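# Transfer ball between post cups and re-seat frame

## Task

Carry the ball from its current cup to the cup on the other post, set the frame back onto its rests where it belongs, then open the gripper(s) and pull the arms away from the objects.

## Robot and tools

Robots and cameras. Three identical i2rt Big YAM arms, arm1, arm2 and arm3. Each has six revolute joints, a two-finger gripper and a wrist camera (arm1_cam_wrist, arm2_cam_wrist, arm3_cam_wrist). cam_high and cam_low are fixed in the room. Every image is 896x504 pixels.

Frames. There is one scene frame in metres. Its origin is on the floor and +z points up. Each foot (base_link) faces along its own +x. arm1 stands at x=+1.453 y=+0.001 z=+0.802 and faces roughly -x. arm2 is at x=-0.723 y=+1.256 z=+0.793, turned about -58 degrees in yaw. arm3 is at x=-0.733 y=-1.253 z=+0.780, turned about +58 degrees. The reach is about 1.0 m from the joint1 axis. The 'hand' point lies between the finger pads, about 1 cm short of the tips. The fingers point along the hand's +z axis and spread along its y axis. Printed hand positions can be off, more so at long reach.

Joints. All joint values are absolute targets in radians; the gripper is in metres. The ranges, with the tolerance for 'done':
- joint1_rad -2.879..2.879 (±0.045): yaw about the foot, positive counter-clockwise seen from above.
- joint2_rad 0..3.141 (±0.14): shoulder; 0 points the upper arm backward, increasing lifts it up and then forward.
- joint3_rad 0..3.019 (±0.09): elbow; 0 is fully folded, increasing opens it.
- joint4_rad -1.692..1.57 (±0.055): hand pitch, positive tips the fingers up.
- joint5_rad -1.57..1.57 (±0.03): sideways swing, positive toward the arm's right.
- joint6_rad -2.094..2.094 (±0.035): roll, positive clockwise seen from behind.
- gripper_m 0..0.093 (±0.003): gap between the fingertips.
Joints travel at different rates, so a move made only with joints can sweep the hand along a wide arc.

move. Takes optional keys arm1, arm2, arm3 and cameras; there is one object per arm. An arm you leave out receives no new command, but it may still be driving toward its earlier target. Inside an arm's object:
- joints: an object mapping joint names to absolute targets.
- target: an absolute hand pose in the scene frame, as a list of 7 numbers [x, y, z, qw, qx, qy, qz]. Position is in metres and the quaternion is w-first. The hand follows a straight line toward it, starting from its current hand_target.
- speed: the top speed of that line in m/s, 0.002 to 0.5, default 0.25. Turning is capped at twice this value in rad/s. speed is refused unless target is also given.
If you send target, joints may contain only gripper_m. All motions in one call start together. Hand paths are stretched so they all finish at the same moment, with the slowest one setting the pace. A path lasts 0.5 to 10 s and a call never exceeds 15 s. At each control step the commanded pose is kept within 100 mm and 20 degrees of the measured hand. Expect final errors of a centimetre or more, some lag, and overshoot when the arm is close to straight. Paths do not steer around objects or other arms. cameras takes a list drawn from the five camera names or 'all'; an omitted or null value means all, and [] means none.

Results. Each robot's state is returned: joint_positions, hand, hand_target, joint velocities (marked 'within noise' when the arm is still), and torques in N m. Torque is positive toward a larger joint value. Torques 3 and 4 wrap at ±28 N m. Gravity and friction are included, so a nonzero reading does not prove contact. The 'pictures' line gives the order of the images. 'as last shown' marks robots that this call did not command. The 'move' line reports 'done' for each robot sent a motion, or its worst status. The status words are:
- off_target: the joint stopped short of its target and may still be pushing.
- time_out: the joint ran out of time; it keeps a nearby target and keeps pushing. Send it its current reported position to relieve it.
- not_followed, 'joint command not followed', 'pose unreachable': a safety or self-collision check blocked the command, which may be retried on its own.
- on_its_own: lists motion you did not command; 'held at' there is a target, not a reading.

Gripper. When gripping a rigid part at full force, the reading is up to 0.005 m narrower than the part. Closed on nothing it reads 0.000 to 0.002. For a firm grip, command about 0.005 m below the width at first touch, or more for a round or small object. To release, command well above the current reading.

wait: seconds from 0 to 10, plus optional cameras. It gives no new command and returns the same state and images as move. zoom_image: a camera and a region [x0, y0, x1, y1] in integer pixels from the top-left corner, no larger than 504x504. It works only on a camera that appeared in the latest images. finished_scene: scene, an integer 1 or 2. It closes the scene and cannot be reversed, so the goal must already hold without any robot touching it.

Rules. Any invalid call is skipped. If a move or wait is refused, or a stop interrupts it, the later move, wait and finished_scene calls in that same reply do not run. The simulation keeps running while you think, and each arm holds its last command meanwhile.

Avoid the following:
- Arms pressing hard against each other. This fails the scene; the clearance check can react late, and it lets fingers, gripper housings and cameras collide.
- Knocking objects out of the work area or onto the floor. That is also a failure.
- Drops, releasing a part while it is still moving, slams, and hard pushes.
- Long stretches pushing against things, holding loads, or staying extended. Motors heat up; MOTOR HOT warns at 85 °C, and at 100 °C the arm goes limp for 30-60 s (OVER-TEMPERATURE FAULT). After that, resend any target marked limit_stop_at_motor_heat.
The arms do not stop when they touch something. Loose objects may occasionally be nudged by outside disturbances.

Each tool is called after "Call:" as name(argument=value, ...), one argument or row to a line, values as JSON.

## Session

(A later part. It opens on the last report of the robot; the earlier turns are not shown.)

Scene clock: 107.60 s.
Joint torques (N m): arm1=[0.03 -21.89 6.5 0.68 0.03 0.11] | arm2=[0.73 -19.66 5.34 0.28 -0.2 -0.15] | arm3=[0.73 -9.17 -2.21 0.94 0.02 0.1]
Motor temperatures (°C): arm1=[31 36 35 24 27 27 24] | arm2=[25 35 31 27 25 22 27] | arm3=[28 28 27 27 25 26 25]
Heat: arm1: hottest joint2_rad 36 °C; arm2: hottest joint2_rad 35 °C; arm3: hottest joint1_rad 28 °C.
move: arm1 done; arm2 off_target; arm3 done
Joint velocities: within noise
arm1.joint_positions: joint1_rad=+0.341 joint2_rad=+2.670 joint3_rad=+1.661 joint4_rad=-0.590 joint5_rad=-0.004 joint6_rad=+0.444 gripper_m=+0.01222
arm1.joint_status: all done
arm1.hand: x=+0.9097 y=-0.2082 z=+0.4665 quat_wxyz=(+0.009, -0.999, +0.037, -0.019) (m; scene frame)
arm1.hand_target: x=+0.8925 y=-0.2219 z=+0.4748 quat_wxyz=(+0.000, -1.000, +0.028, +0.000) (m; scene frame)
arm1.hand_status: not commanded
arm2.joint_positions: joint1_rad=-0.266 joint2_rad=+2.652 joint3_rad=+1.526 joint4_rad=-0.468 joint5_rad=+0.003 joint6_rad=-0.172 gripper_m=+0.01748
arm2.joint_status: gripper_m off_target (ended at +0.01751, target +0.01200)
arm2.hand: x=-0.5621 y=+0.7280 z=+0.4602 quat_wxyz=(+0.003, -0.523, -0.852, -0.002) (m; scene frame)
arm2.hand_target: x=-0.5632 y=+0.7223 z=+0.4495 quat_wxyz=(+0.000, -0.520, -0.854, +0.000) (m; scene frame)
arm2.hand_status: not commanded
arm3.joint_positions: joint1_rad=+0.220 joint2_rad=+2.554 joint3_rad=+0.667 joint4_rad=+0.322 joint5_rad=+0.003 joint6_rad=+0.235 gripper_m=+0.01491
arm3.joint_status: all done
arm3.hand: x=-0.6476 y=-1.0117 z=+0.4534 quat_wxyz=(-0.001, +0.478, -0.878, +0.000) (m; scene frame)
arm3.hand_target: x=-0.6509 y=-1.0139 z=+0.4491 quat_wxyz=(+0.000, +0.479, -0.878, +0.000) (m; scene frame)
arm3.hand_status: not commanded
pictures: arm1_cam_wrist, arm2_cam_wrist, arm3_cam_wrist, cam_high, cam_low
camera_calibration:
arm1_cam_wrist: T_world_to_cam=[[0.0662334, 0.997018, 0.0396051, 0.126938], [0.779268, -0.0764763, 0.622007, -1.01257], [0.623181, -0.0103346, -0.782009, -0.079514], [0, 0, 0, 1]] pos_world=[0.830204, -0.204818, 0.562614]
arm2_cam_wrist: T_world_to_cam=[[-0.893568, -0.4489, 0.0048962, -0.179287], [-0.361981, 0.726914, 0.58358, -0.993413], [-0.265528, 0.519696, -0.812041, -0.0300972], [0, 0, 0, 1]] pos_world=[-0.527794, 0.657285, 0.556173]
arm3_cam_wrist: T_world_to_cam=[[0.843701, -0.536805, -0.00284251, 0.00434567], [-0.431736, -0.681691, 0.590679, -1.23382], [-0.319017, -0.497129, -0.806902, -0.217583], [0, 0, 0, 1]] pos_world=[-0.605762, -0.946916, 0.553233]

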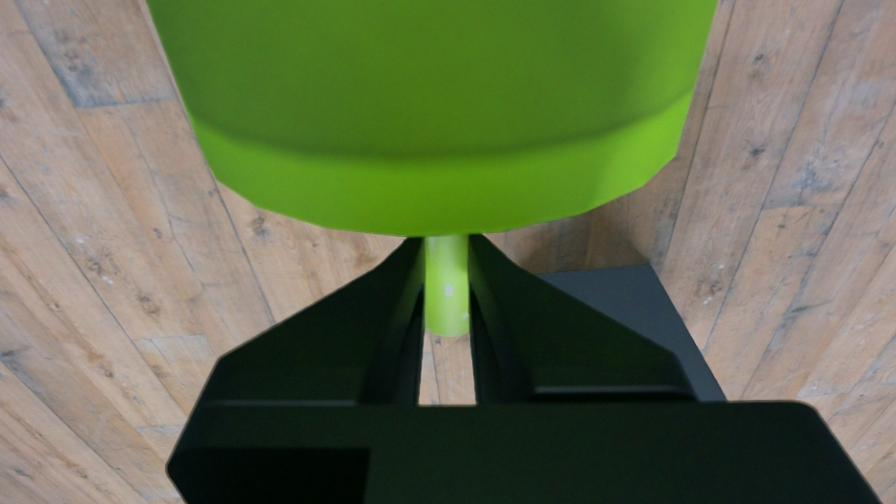

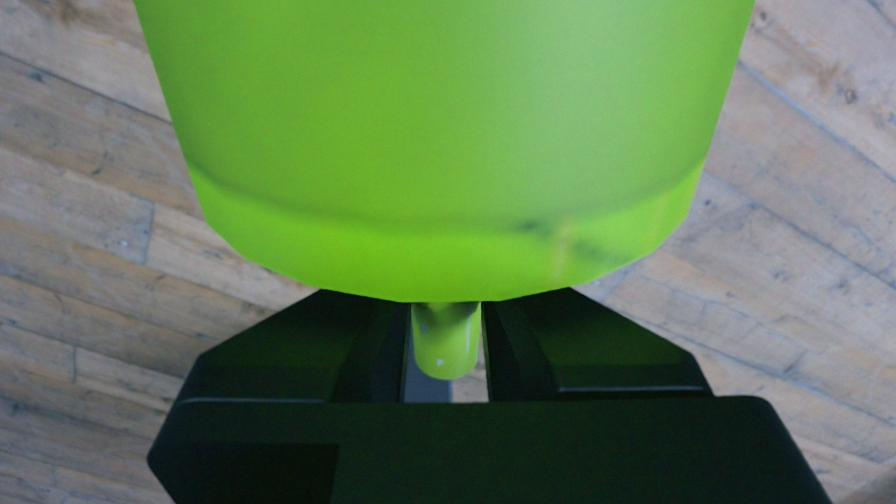

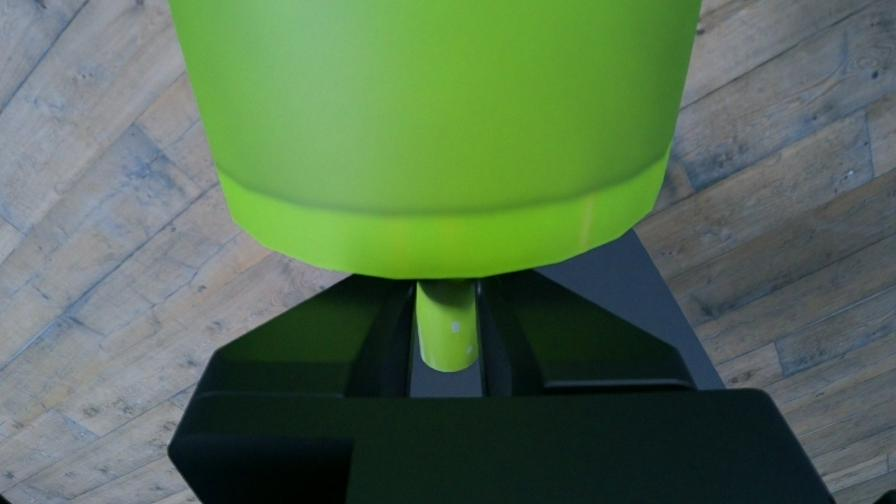

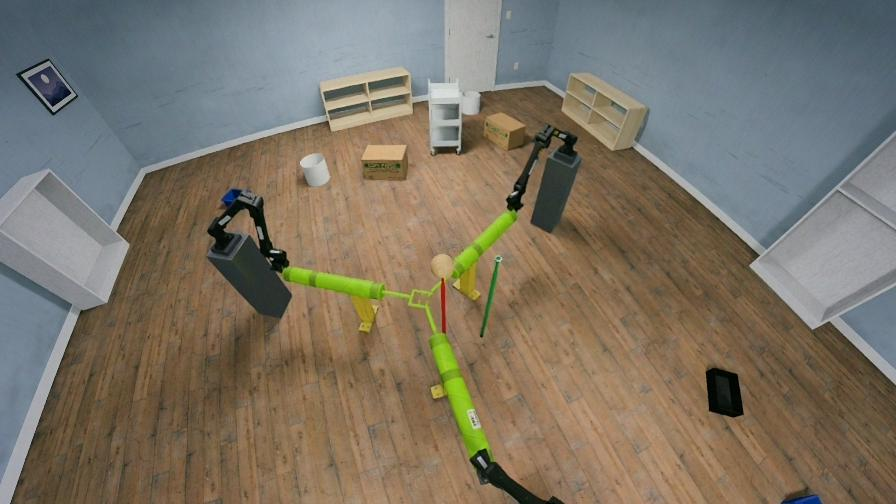

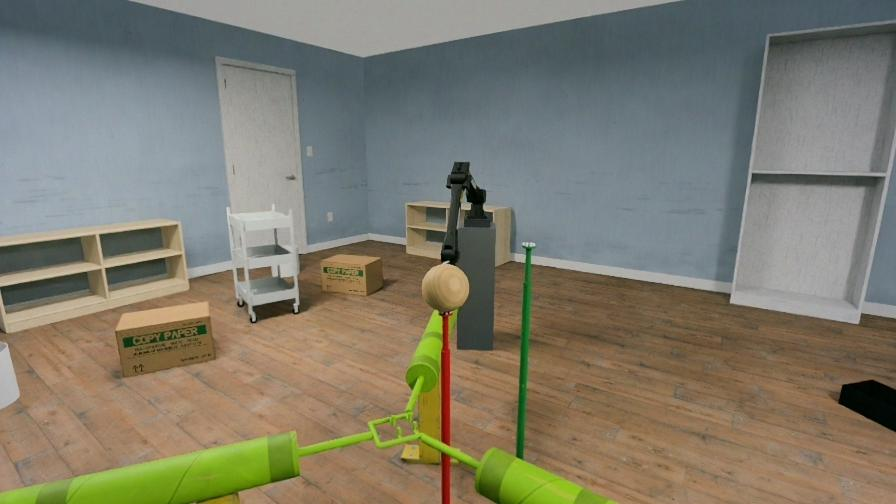

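Call:
move(
  arm1={"target":[0.892,-0.222,0.554,0,1,-0.028,0],"speed":0.08,"joints":{"gripper_m":0.004}},
  arm2={"target":[-0.563,0.722,0.539,0,0.52,0.854,0],"speed":0.08,"joints":{"gripper_m":0.004}},
  arm3={"target":[-0.651,-1.014,0.539,0,-0.479,0.878,0],"speed":0.08,"joints":{"gripper_m":0.004}},
)

Scene clock: 128.03 s.
Joint torques (N m): arm1=[-0.03 -24.12 4.44 0.02 0.03 0.11] | arm2=[0.73 -24.64 2.78 -0.47 -0.2 -0.15] | arm3=[0.67 -11.11 -1.95 0.13 0.04 0.1]
Motor temperatures (°C): arm1=[31 34 33 24 26 26 24] | arm2=[25 38 31 27 25 22 28] | arm3=[28 28 26 27 25 26 26]
Heat: arm1: hottest joint2_rad 34 °C; arm2: hottest joint2_rad 38 °C; arm3: hottest joint1_rad 28 °C.
move: arm1 off_target; arm2 off_target; arm3 done
Joint velocities: within noise
arm1.joint_positions: joint1_rad=+0.341 joint2_rad=+2.522 joint3_rad=+1.601 joint4_rad=-0.652 joint5_rad=-0.004 joint6_rad=+0.444 gripper_m=+0.00414
arm1.joint_status: all done
arm1.hand: x=+0.8960 y=-0.2139 z=+0.5385 quat_wxyz=(+0.003, -0.999, +0.037, -0.007) (m; scene frame)
arm1.hand_target: x=+0.8920 y=-0.2219 z=+0.5537 quat_wxyz=(+0.000, -1.000, +0.028, +0.000) (m; scene frame)
arm1.hand_status: off_target (0.018 m and 1.4 deg from the pose sent, 0.090 m and 2.7 deg at the start)
arm2.joint_positions: joint1_rad=-0.266 joint2_rad=+2.516 joint3_rad=+1.459 joint4_rad=-0.539 joint5_rad=+0.003 joint6_rad=-0.172 gripper_m=+0.01748
arm2.joint_status: gripper_m off_target (ended at +0.01748, target +0.00400)
arm2.hand: x=-0.5616 y=+0.7261 z=+0.5206 quat_wxyz=(+0.004, -0.523, -0.852, -0.003) (m; scene frame)
arm2.hand_target: x=-0.5631 y=+0.7220 z=+0.5384 quat_wxyz=(+0.000, -0.520, -0.854, +0.000) (m; scene frame)
arm2.hand_status: off_target (0.019 m and 0.7 deg from the pose sent, 0.079 m and 0.6 deg at the start)
arm3.joint_positions: joint1_rad=+0.221 joint2_rad=+2.267 joint3_rad=+0.532 joint4_rad=+0.168 joint5_rad=+0.003 joint6_rad=+0.235 gripper_m=+0.00411
arm3.joint_status: all done
arm3.hand: x=-0.6482 y=-1.0133 z=+0.5333 quat_wxyz=(-0.001, +0.478, -0.878, +0.000) (m; scene frame)
arm3.hand_target: x=-0.6510 y=-1.0142 z=+0.5388 quat_wxyz=(+0.000, +0.479, -0.878, +0.000) (m; scene frame)
arm3.hand_status: done (0.006 m and 0.1 deg from the pose sent, 0.086 m and 0.2 deg at the start)
pictures: arm1_cam_wrist, arm2_cam_wrist, arm3_cam_wrist, cam_high, cam_low
camera_calibration:
arm1_cam_wrist: T_world_to_cam=[[0.0669628, 0.997353, 0.0283345, 0.136131], [0.794532, -0.0704797, 0.603118, -1.0493], [0.603519, -0.0178738, -0.797149, 0.00948571], [0, 0, 0, 1]] pos_world=[0.818862, -0.209555, 0.636556]
arm2_cam_wrist: T_world_to_cam=[[-0.893562, -0.448917, 0.00438495, -0.179709], [-0.361461, 0.725206, 0.586022, -1.02681], [-0.266255, 0.522062, -0.810283, 0.0170168], [0, 0, 0, 1]] pos_world=[-0.527201, 0.655089, 0.616308]
arm3_cam_wrist: T_world_to_cam=[[0.843905, -0.536485, -0.00278497, 0.00465861], [-0.430885, -0.680869, 0.592246, -1.28175], [-0.319627, -0.4986, -0.805752, -0.156552], [0, 0, 0, 1]] pos_world=[-0.606259, -0.948263, 0.632985]

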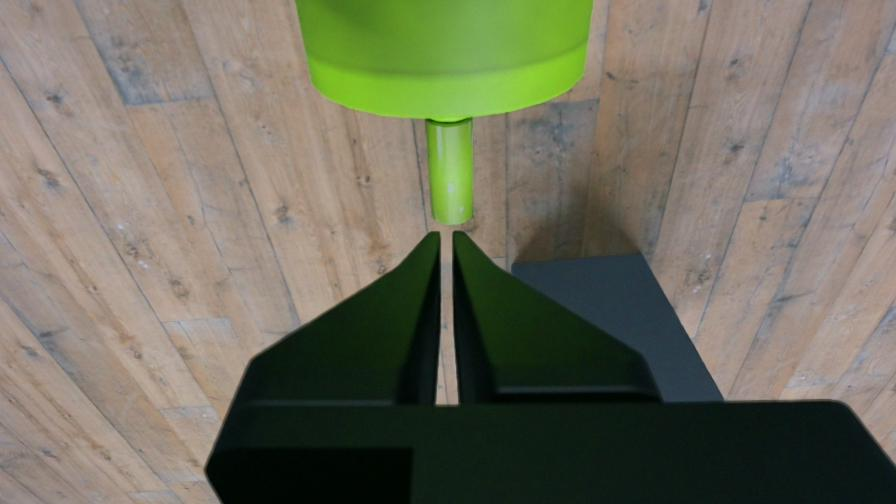

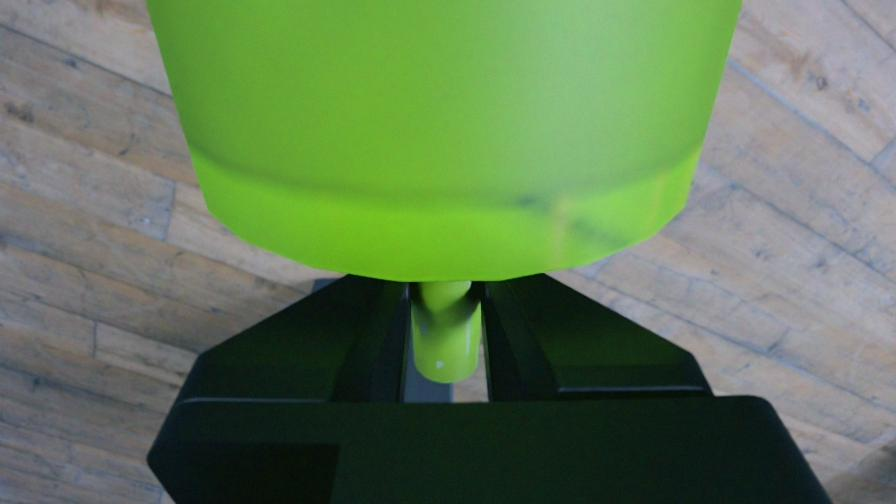

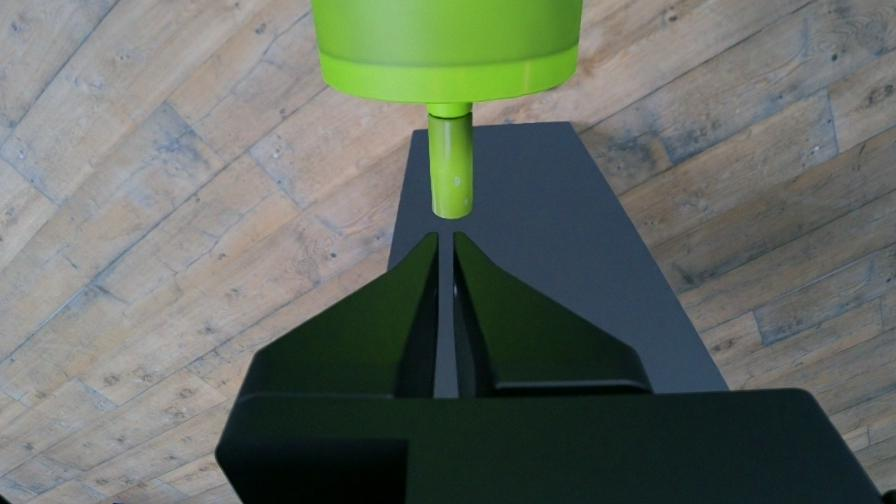

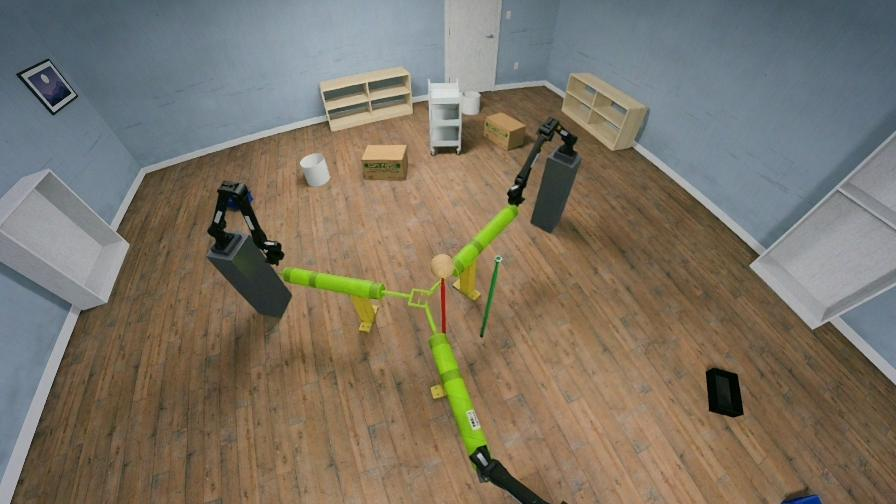

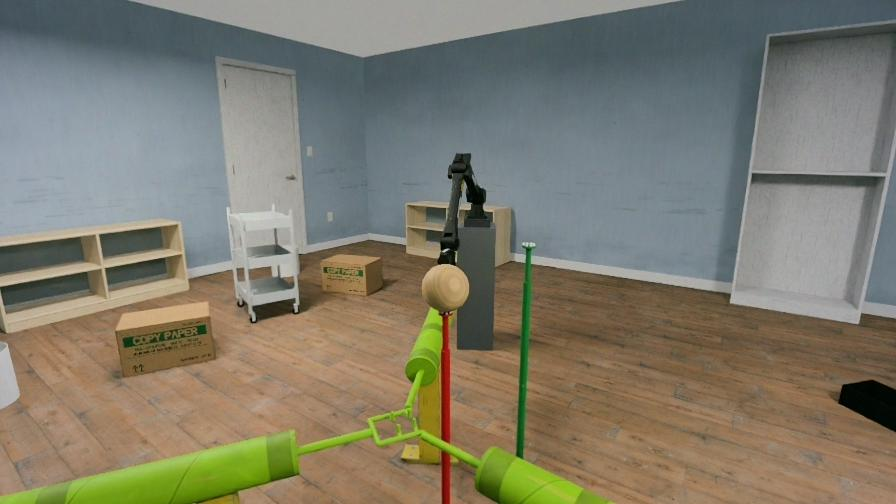

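Call:
move(
  arm1={"joints":{"gripper_m":0.07}},
  arm3={"joints":{"gripper_m":0.07}},
  arm2={"target":[-0.563,0.722,0.449,0,0.52,0.854,0],"speed":0.08},
  cameras=["arm2_cam_wrist"],
)

Call:
move(
  arm1={"target":[0.892,-0.222,0.452,0,1,-0.028,0],"speed":0.15},
  arm2={"joints":{"gripper_m":0.05}},
  arm3={"target":[-0.651,-1.014,0.433,0,-0.479,0.878,0],"speed":0.15},
)

Scene clock: 137.57 s.
Joint torques (N m): arm1=[0.03 -23.65 4.48 0.01 0.03 0.11] | arm2=[0.73 -19.55 5.53 0.14 -0.21 -0.16] | arm3=[0.67 -11.05 -1.96 0.1 0.04 0.1]
Motor temperatures (°C): arm1=[31 35 33 24 26 26 24] | arm2=[25 40 30 27 25 22 28] | arm3=[28 29 26 27 25 26 25]
Heat: arm1: hottest joint2_rad 35 °C; arm2: hottest joint2_rad 40 °C; arm3: hottest joint2_rad 29 °C.
move: arm1 done; arm2 off_target; arm3 done
Joint velocities: within noise
arm1.joint_positions: joint1_rad=+0.341 joint2_rad=+2.522 joint3_rad=+1.601 joint4_rad=-0.652 joint5_rad=-0.004 joint6_rad=+0.444 gripper_m=+0.06987
arm1.joint_status: all done
arm1.hand: x=+0.8960 y=-0.2139 z=+0.5385 quat_wxyz=(+0.003, -0.999, +0.037, -0.007) (m; scene frame)
arm1.hand_target: x=+0.8920 y=-0.2219 z=+0.5537 quat_wxyz=(+0.000, -1.000, +0.028, +0.000) (m; scene frame)
arm1.hand_status: not commanded
arm2.joint_positions: joint1_rad=-0.266 joint2_rad=+2.651 joint3_rad=+1.523 joint4_rad=-0.464 joint5_rad=+0.003 joint6_rad=-0.172 gripper_m=+0.01748
arm2.joint_status: not commanded
arm2.hand: x=-0.5622 y=+0.7283 z=+0.4601 quat_wxyz=(+0.002, -0.523, -0.852, -0.001) (m; scene frame)
arm2.hand_target: x=-0.5632 y=+0.7223 z=+0.4494 quat_wxyz=(+0.000, -0.520, -0.854, +0.000) (m; scene frame)
arm2.hand_status: off_target (0.013 m and 0.5 deg from the pose sent, 0.072 m and 0.7 deg at the start)
arm3.joint_positions: joint1_rad=+0.221 joint2_rad=+2.267 joint3_rad=+0.532 joint4_rad=+0.168 joint5_rad=+0.003 joint6_rad=+0.235 gripper_m=+0.06991
arm3.joint_status: all done
arm3.hand: x=-0.6482 y=-1.0134 z=+0.5333 quat_wxyz=(+0.000, +0.478, -0.878, +0.000) (m; scene frame)
arm3.hand_target: x=-0.6510 y=-1.0142 z=+0.5388 quat_wxyz=(+0.000, +0.479, -0.878, +0.000) (m; scene frame)
arm3.hand_status: not commanded
pictures: arm2_cam_wrist
camera_calibration:
arm2_cam_wrist: T_world_to_cam=[[-0.893573, -0.448887, 0.0052796, -0.179423], [-0.362369, 0.728191, 0.581745, -0.993902], [-0.264982, 0.517918, -0.813354, -0.028165], [0, 0, 0, 1]] pos_world=[-0.52795, 0.657797, 0.556237]

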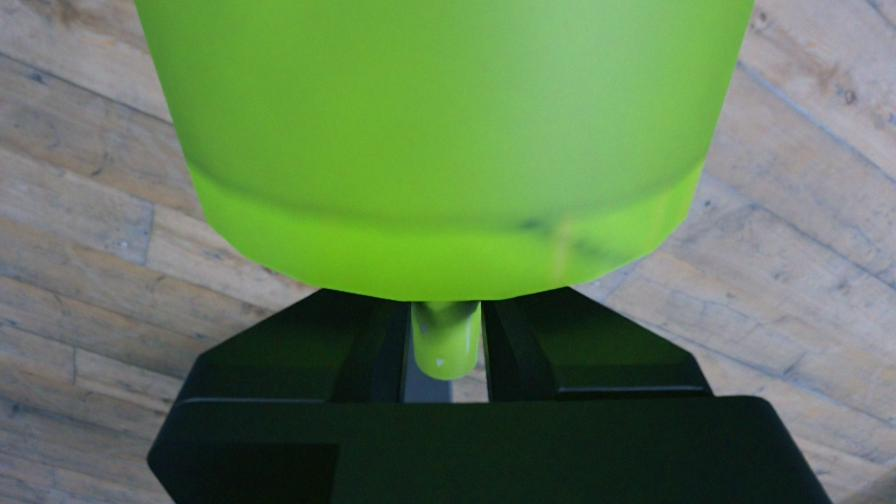

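Scene clock: 139.13 s.
Joint torques (N m): arm1=[0.09 -22.48 6.45 0.64 0.03 0.11] | arm2=[0.73 -19.55 5.55 0.13 -0.2 -0.15] | arm3=[0.62 -9.23 -2.36 0.95 0.04 0.1]
Motor temperatures (°C): arm1=[31 35 33 24 26 26 24] | arm2=[25 40 30 27 25 22 28] | arm3=[28 29 26 27 25 26 25]
Heat: arm1: hottest joint2_rad 35 °C; arm2: hottest joint2_rad 40 °C; arm3: hottest joint2_rad 29 °C.
move: arm1 off_target; arm2 done; arm3 done
Joint velocities: within noise
arm1.joint_positions: joint1_rad=+0.341 joint2_rad=+2.725 joint3_rad=+1.696 joint4_rad=-0.574 joint5_rad=-0.004 joint6_rad=+0.444 gripper_m=+0.06987
arm1.joint_status: not commanded
arm1.hand: x=+0.9121 y=-0.2072 z=+0.4419 quat_wxyz=(+0.009, -0.999, +0.037, -0.022) (m; scene frame)
arm1.hand_target: x=+0.8925 y=-0.2219 z=+0.4528 quat_wxyz=(+0.000, -1.000, +0.028, +0.000) (m; scene frame)
arm1.hand_status: off_target (0.027 m and 2.9 deg from the pose sent, 0.087 m and 1.4 deg at the start)
arm2.joint_positions: joint1_rad=-0.266 joint2_rad=+2.651 joint3_rad=+1.523 joint4_rad=-0.464 joint5_rad=+0.003 joint6_rad=-0.172 gripper_m=+0.04992
arm2.joint_status: all done
arm2.hand: x=-0.5622 y=+0.7283 z=+0.4601 quat_wxyz=(+0.002, -0.523, -0.852, -0.001) (m; scene frame)
arm2.hand_target: x=-0.5632 y=+0.7223 z=+0.4494 quat_wxyz=(+0.000, -0.520, -0.854, +0.000) (m; scene frame)
arm2.hand_status: not commanded
arm3.joint_positions: joint1_rad=+0.221 joint2_rad=+2.605 joint3_rad=+0.699 joint4_rad=+0.342 joint5_rad=+0.003 joint6_rad=+0.235 gripper_m=+0.06991
arm3.joint_status: not commanded
arm3.hand: x=-0.6477 y=-1.0112 z=+0.4377 quat_wxyz=(-0.001, +0.478, -0.878, -0.001) (m; scene frame)
arm3.hand_target: x=-0.6509 y=-1.0140 z=+0.4331 quat_wxyz=(+0.000, +0.479, -0.878, +0.000) (m; scene frame)
arm3.hand_status: done (0.006 m and 0.2 deg from the pose sent, 0.100 m and 0.1 deg at the start)
pictures: arm1_cam_wrist, arm2_cam_wrist, arm3_cam_wrist, cam_high, cam_low
camera_calibration:
arm1_cam_wrist: T_world_to_cam=[[0.0660802, 0.996949, 0.0415349, 0.126004], [0.776604, -0.0775223, 0.625201, -0.998231], [0.626513, -0.00905718, -0.779358, -0.104142], [0, 0, 0, 1]] pos_world=[0.83215, -0.203948, 0.537698]
arm2_cam_wrist: T_world_to_cam=[[-0.893573, -0.448887, 0.0052796, -0.179423], [-0.362369, 0.728191, 0.581745, -0.993902], [-0.264982, 0.517918, -0.813354, -0.028165], [0, 0, 0, 1]] pos_world=[-0.52795, 0.657797, 0.556237]
arm3_cam_wrist: T_world_to_cam=[[0.843906, -0.536482, -0.0033019, 0.00524879], [-0.431337, -0.682144, 0.590447, -1.22428], [-0.319016, -0.496857, -0.807069, -0.229722], [0, 0, 0, 1]] pos_world=[-0.605793, -0.94646, 0.53749]

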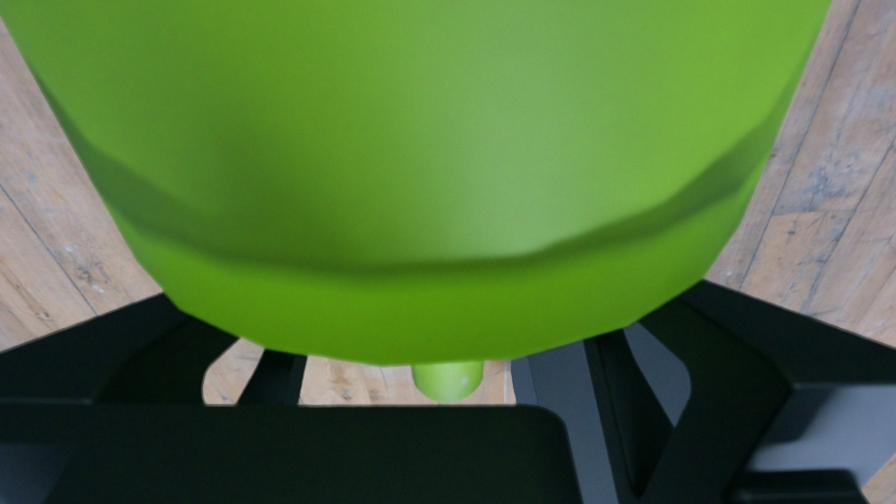

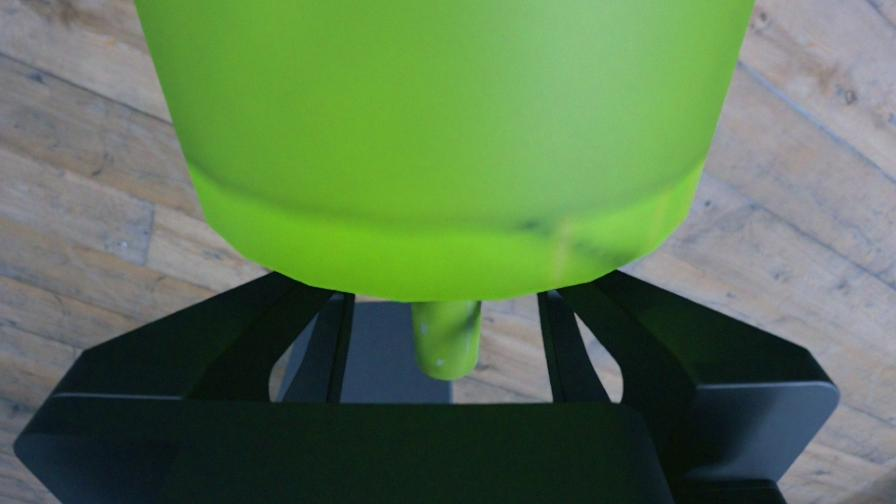

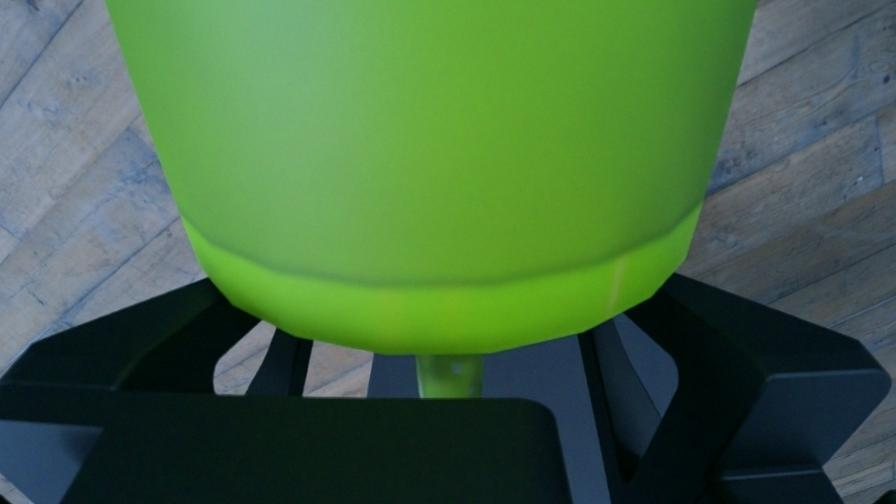

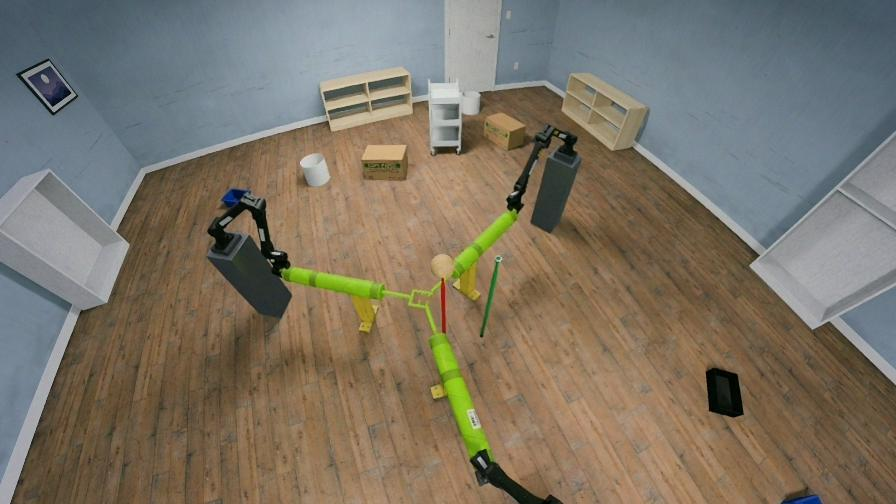

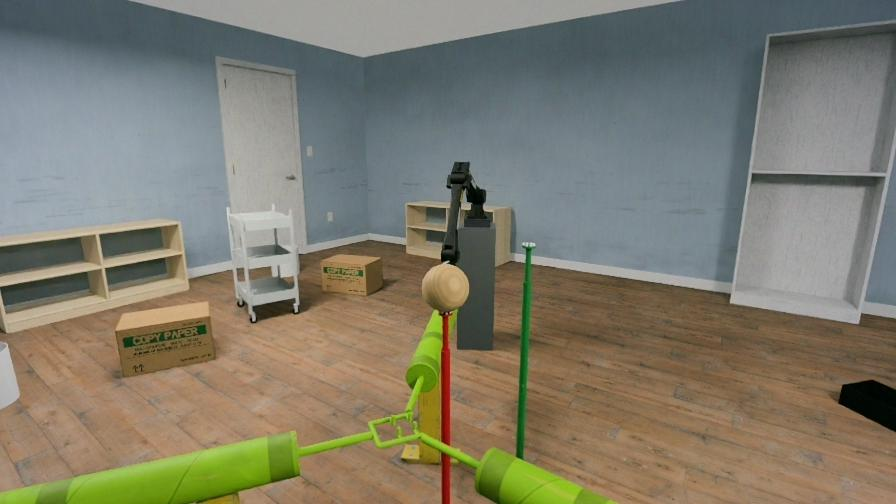

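Call:
move(
  arm1={"target":[0.9,-0.222,0.452,0,1,-0.028,0],"speed":0.1},
  arm2={"target":[-0.566,0.728,0.437,0,0.52,0.854,0],"speed":0.1},
  cameras=[],
)

Call:
move(
  arm1={"joints":{"gripper_m":0.008}},
  arm2={"joints":{"gripper_m":0.008}},
  arm3={"joints":{"gripper_m":0.008}},
  cameras=["arm1_cam_wrist"],
)

Scene clock: 152.33 s.
Joint torques (N m): arm1=[0.44 -22.95 4.23 0.73 0.03 0.16] | arm2=[0.56 -19.08 5.07 0.4 -0.2 -0.16] | arm3=[0.62 -9.17 -2.36 0.94 0.04 0.09]
Motor temperatures (°C): arm1=[31 37 33 24 26 26 24] | arm2=[25 39 31 26 24 22 27] | arm3=[28 29 25 27 25 26 25]
Heat: arm1: hottest joint2_rad 37 °C; arm2: hottest joint2_rad 39 °C; arm3: hottest joint2_rad 29 °C.
move: arm1 off_target; arm2 off_target
Joint velocities: within noise
arm1.joint_positions: joint1_rad=+0.342 joint2_rad=+2.725 joint3_rad=+1.696 joint4_rad=-0.557 joint5_rad=-0.004 joint6_rad=+0.444 gripper_m=+0.06987
arm1.joint_status: not commanded
arm1.hand: x=+0.9084 y=-0.2093 z=+0.4417 quat_wxyz=(+0.006, -0.999, +0.037, -0.014) (m; scene frame)
arm1.hand_target: x=+0.9001 y=-0.2221 z=+0.4521 quat_wxyz=(+0.000, -1.000, +0.028, +0.000) (m; scene frame)
arm1.hand_status: off_target (0.018 m and 2.0 deg from the pose sent, 0.022 m and 2.9 deg at the start)
arm2.joint_positions: joint1_rad=-0.266 joint2_rad=+2.666 joint3_rad=+1.523 joint4_rad=-0.446 joint5_rad=+0.003 joint6_rad=-0.173 gripper_m=+0.04992
arm2.joint_status: not commanded
arm2.hand: x=-0.5629 y=+0.7307 z=+0.4522 quat_wxyz=(+0.001, -0.523, -0.852, +0.000) (m; scene frame)
arm2.hand_target: x=-0.5662 y=+0.7285 z=+0.4376 quat_wxyz=(+0.000, -0.520, -0.854, +0.000) (m; scene frame)
arm2.hand_status: off_target (0.016 m and 0.4 deg from the pose sent, 0.023 m and 0.5 deg at the start)
arm3: as last shown
pictures: none
No camera images: "cameras" was empty.

Scene clock: 153.07 s.
Joint torques (N m): arm1=[0.38 -22.95 4.27 0.72 -0.12 0.29] | arm2=[0.5 -19.08 5.04 0.4 -0.15 -0.16] | arm3=[0.21 -9.35 -2.28 0.92 0.02 0.17]
Motor temperatures (°C): arm1=[31 37 33 24 26 26 24] | arm2=[25 39 31 26 24 22 27] | arm3=[28 29 25 27 25 26 25]
Heat: arm1: hottest joint2_rad 37 °C; arm2: hottest joint2_rad 39 °C; arm3: hottest joint2_rad 29 °C.
move: arm1 off_target; arm2 off_target; arm3 off_target
Joint velocities: within noise
arm1.joint_positions: joint1_rad=+0.343 joint2_rad=+2.725 joint3_rad=+1.695 joint4_rad=-0.557 joint5_rad=+0.000 joint6_rad=+0.430 gripper_m=+0.01851
arm1.joint_status: gripper_m off_target (ended at +0.01854, target +0.00800)
arm1.hand: x=+0.9086 y=-0.2089 z=+0.4416 quat_wxyz=(+0.008, -0.999, +0.029, -0.013) (m; scene frame)
arm1.hand_target: x=+0.9001 y=-0.2221 z=+0.4521 quat_wxyz=(+0.000, -1.000, +0.028, +0.000) (m; scene frame)
arm1.hand_status: not commanded
arm2.joint_positions: joint1_rad=-0.266 joint2_rad=+2.666 joint3_rad=+1.523 joint4_rad=-0.445 joint5_rad=+0.001 joint6_rad=-0.173 gripper_m=+0.01777
arm2.joint_status: gripper_m off_target (ended at +0.01781, target +0.00800)
arm2.hand: x=-0.5627 y=+0.7306 z=+0.4522 quat_wxyz=(+0.000, -0.523, -0.852, +0.000) (m; scene frame)
arm2.hand_target: x=-0.5662 y=+0.7284 z=+0.4376 quat_wxyz=(+0.000, -0.520, -0.854, +0.000) (m; scene frame)
arm2.hand_status: not commanded
arm3.joint_positions: joint1_rad=+0.226 joint2_rad=+2.608 joint3_rad=+0.697 joint4_rad=+0.342 joint5_rad=+0.003 joint6_rad=+0.228 gripper_m=+0.01771
arm3.joint_status: gripper_m off_target (ended at +0.01774, target +0.00800)
arm3.hand: x=-0.6497 y=-1.0132 z=+0.4372 quat_wxyz=(+0.000, +0.484, -0.875, +0.001) (m; scene frame)
arm3.hand_target: x=-0.6510 y=-1.0140 z=+0.4331 quat_wxyz=(+0.000, +0.479, -0.878, +0.000) (m; scene frame)
arm3.hand_status: not commanded
pictures: arm1_cam_wrist
camera_calibration:
arm1_cam_wrist: T_world_to_cam=[[0.0509259, 0.997984, 0.0378822, 0.143608], [0.788193, -0.0634569, 0.612147, -0.997307], [0.613317, -0.00131569, -0.789836, -0.0839948], [0, 0, 0, 1]] pos_world=[0.830273, -0.206715, 0.538717]

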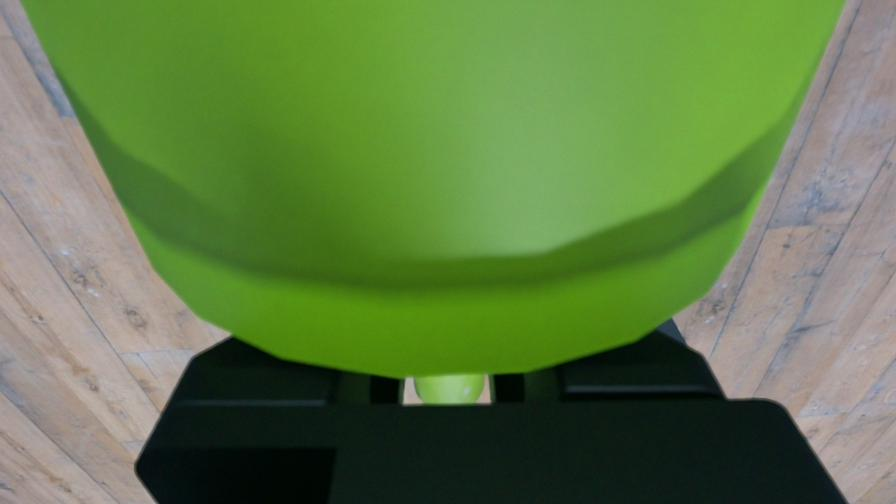

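Call:
move(
  arm1={"target":[0.895,-0.222,0.535,0,1,-0.028,0],"speed":0.08},
  arm2={"target":[-0.566,0.725,0.548,0,0.52,0.854,0],"speed":0.08},
  arm3={"target":[-0.651,-1.014,0.521,0,-0.479,0.878,0],"speed":0.08},
)

Scene clock: 159.27 s.
Joint torques (N m): arm1=[0.03 -25.64 4.36 -0.36 -0.15 0.27] | arm2=[0.38 -25.17 2.91 -0.61 -0.17 -0.16] | arm3=[0.21 -12.45 -3.02 -0.03 0.13 0.2]
Motor temperatures (°C): arm1=[31 38 32 24 26 26 24] | arm2=[25 39 31 26 24 22 28] | arm3=[28 29 25 27 25 26 25]
Heat: arm1: hottest joint2_rad 38 °C; arm2: hottest joint2_rad 39 °C; arm3: hottest joint2_rad 29 °C.
move: arm1 off_target; arm2 off_target; arm3 done
Joint velocities: within noise
arm1.joint_positions: joint1_rad=+0.343 joint2_rad=+2.586 joint3_rad=+1.604 joint4_rad=-0.614 joint5_rad=+0.001 joint6_rad=+0.428 gripper_m=+0.01851
arm1.joint_status: not commanded
arm1.hand: x=+0.9105 y=-0.2084 z=+0.5026 quat_wxyz=(+0.010, -0.999, +0.028, -0.017) (m; scene frame)
arm1.hand_target: x=+0.8953 y=-0.2220 z=+0.5341 quat_wxyz=(+0.000, -1.000, +0.028, +0.000) (m; scene frame)
arm1.hand_status: off_target (0.038 m and 2.3 deg from the pose sent, 0.095 m and 1.8 deg at the start)
arm2.joint_positions: joint1_rad=-0.265 joint2_rad=+2.501 joint3_rad=+1.434 joint4_rad=-0.538 joint5_rad=+0.003 joint6_rad=-0.174 gripper_m=+0.01777
arm2.joint_status: not commanded
arm2.hand: x=-0.5636 y=+0.7340 z=+0.5237 quat_wxyz=(+0.008, -0.522, -0.853, -0.006) (m; scene frame)
arm2.hand_target: x=-0.5659 y=+0.7251 z=+0.5470 quat_wxyz=(+0.000, -0.520, -0.854, +0.000) (m; scene frame)
arm2.hand_status: off_target (0.026 m and 1.1 deg from the pose sent, 0.096 m and 0.4 deg at the start)
arm3.joint_positions: joint1_rad=+0.226 joint2_rad=+2.351 joint3_rad=+0.565 joint4_rad=+0.216 joint5_rad=+0.000 joint6_rad=+0.226 gripper_m=+0.01771
arm3.joint_status: not commanded
arm3.hand: x=-0.6501 y=-1.0131 z=+0.5113 quat_wxyz=(+0.002, +0.484, -0.875, +0.000) (m; scene frame)
arm3.hand_target: x=-0.6511 y=-1.0143 z=+0.5205 quat_wxyz=(+0.000, +0.479, -0.878, +0.000) (m; scene frame)
arm3.hand_status: done (0.010 m and 0.7 deg from the pose sent, 0.084 m and 0.6 deg at the start)
pictures: arm1_cam_wrist, arm2_cam_wrist, arm3_cam_wrist, cam_high, cam_low
camera_calibration:
arm1_cam_wrist: T_world_to_cam=[[0.0483464, 0.997958, 0.0417438, 0.141096], [0.783368, -0.0638124, 0.618273, -1.03483], [0.619675, 0.00280945, -0.784854, -0.0444007], [0, 0, 0, 1]] pos_world=[0.831348, -0.206719, 0.599072]
arm2_cam_wrist: T_world_to_cam=[[-0.892006, -0.452017, 0.0025008, -0.173749], [-0.362657, 0.718944, 0.592958, -1.03483], [-0.269825, 0.528015, -0.80523, 0.00589087], [0, 0, 0, 1]] pos_world=[-0.528684, 0.662338, 0.618789]
arm3_cam_wrist: T_world_to_cam=[[0.851183, -0.524852, -0.00428835, 0.0235177], [-0.419532, -0.685244, 0.595343, -1.26807], [-0.315405, -0.504946, -0.803461, -0.179672], [0, 0, 0, 1]] pos_world=[-0.608682, -0.947318, 0.610676]

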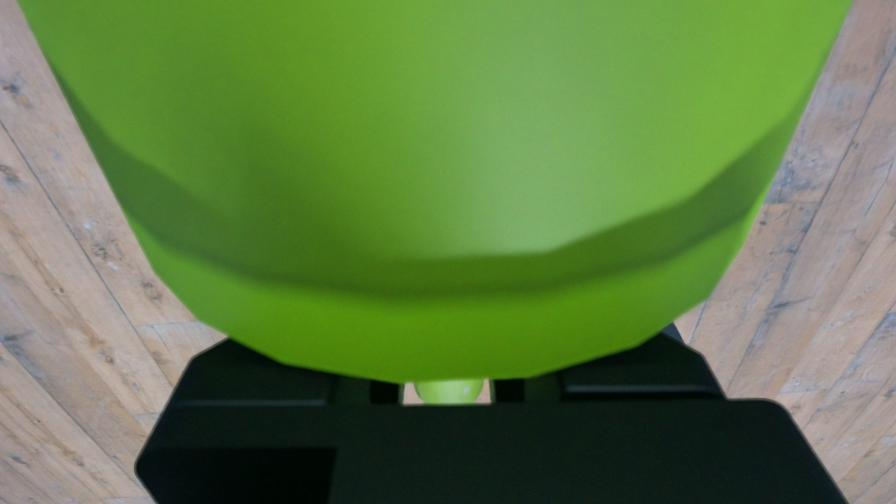

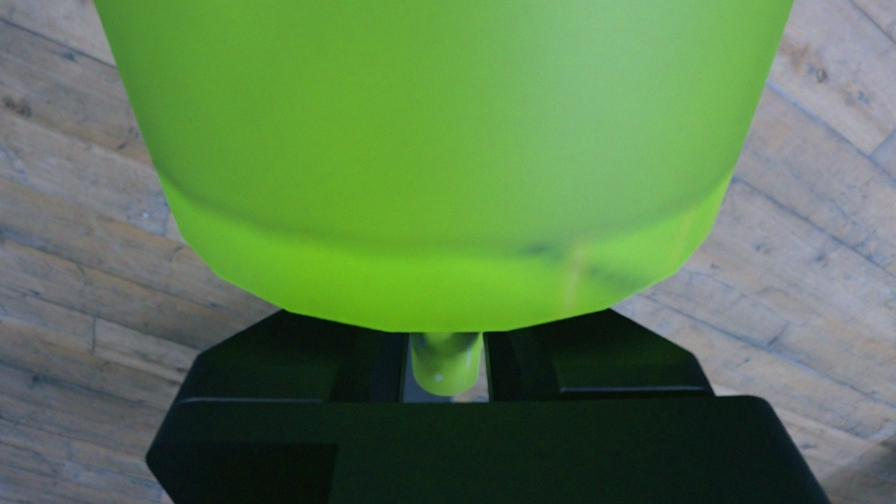

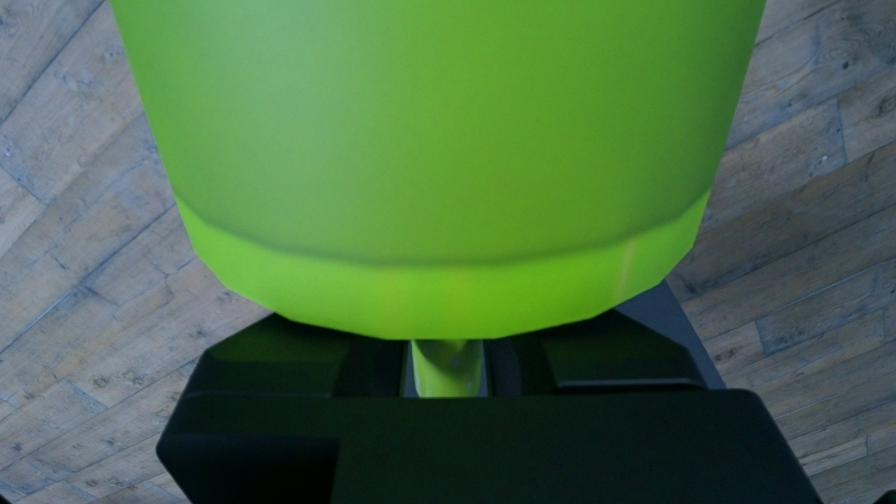

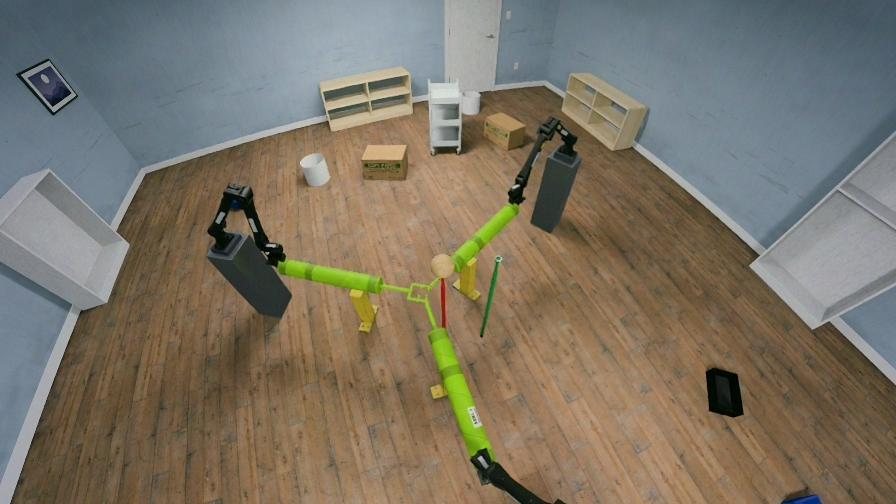

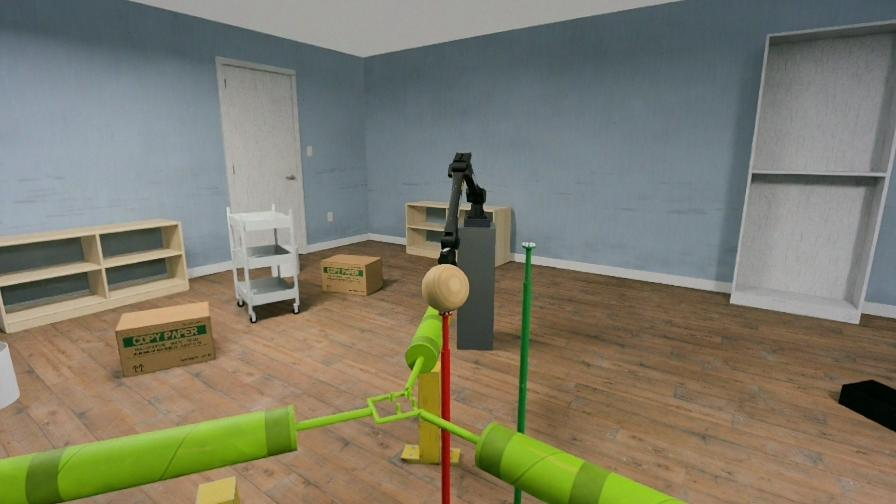

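Call:
zoom_image(
  camera="cam_high",
  region=[380, 230, 520, 350],
)

Call:
zoom_image(
  camera="cam_low",
  region=[330, 240, 560, 470],
)

Scaled by 3.600 from the camera's 896x504 image, which has a finer 1280x720 frame.

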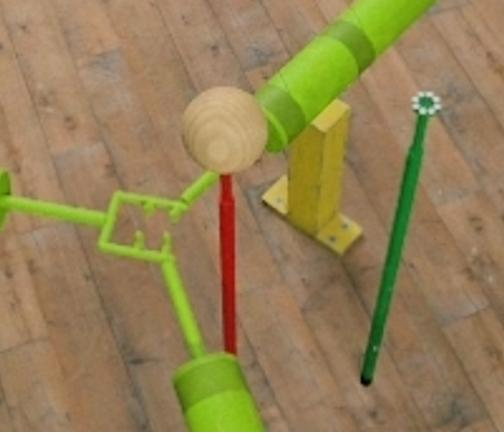

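Scaled by 2.191 from the camera's 896x504 image, which has a finer 1280x720 frame.

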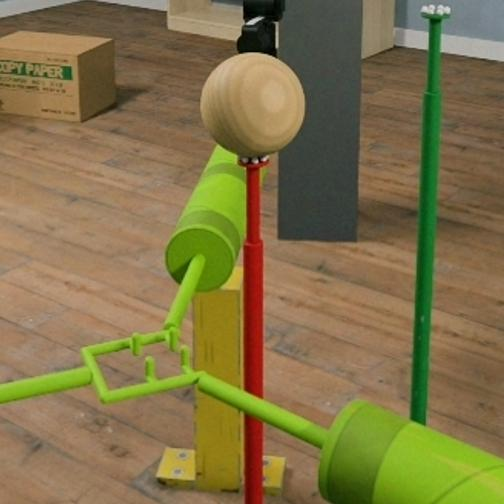

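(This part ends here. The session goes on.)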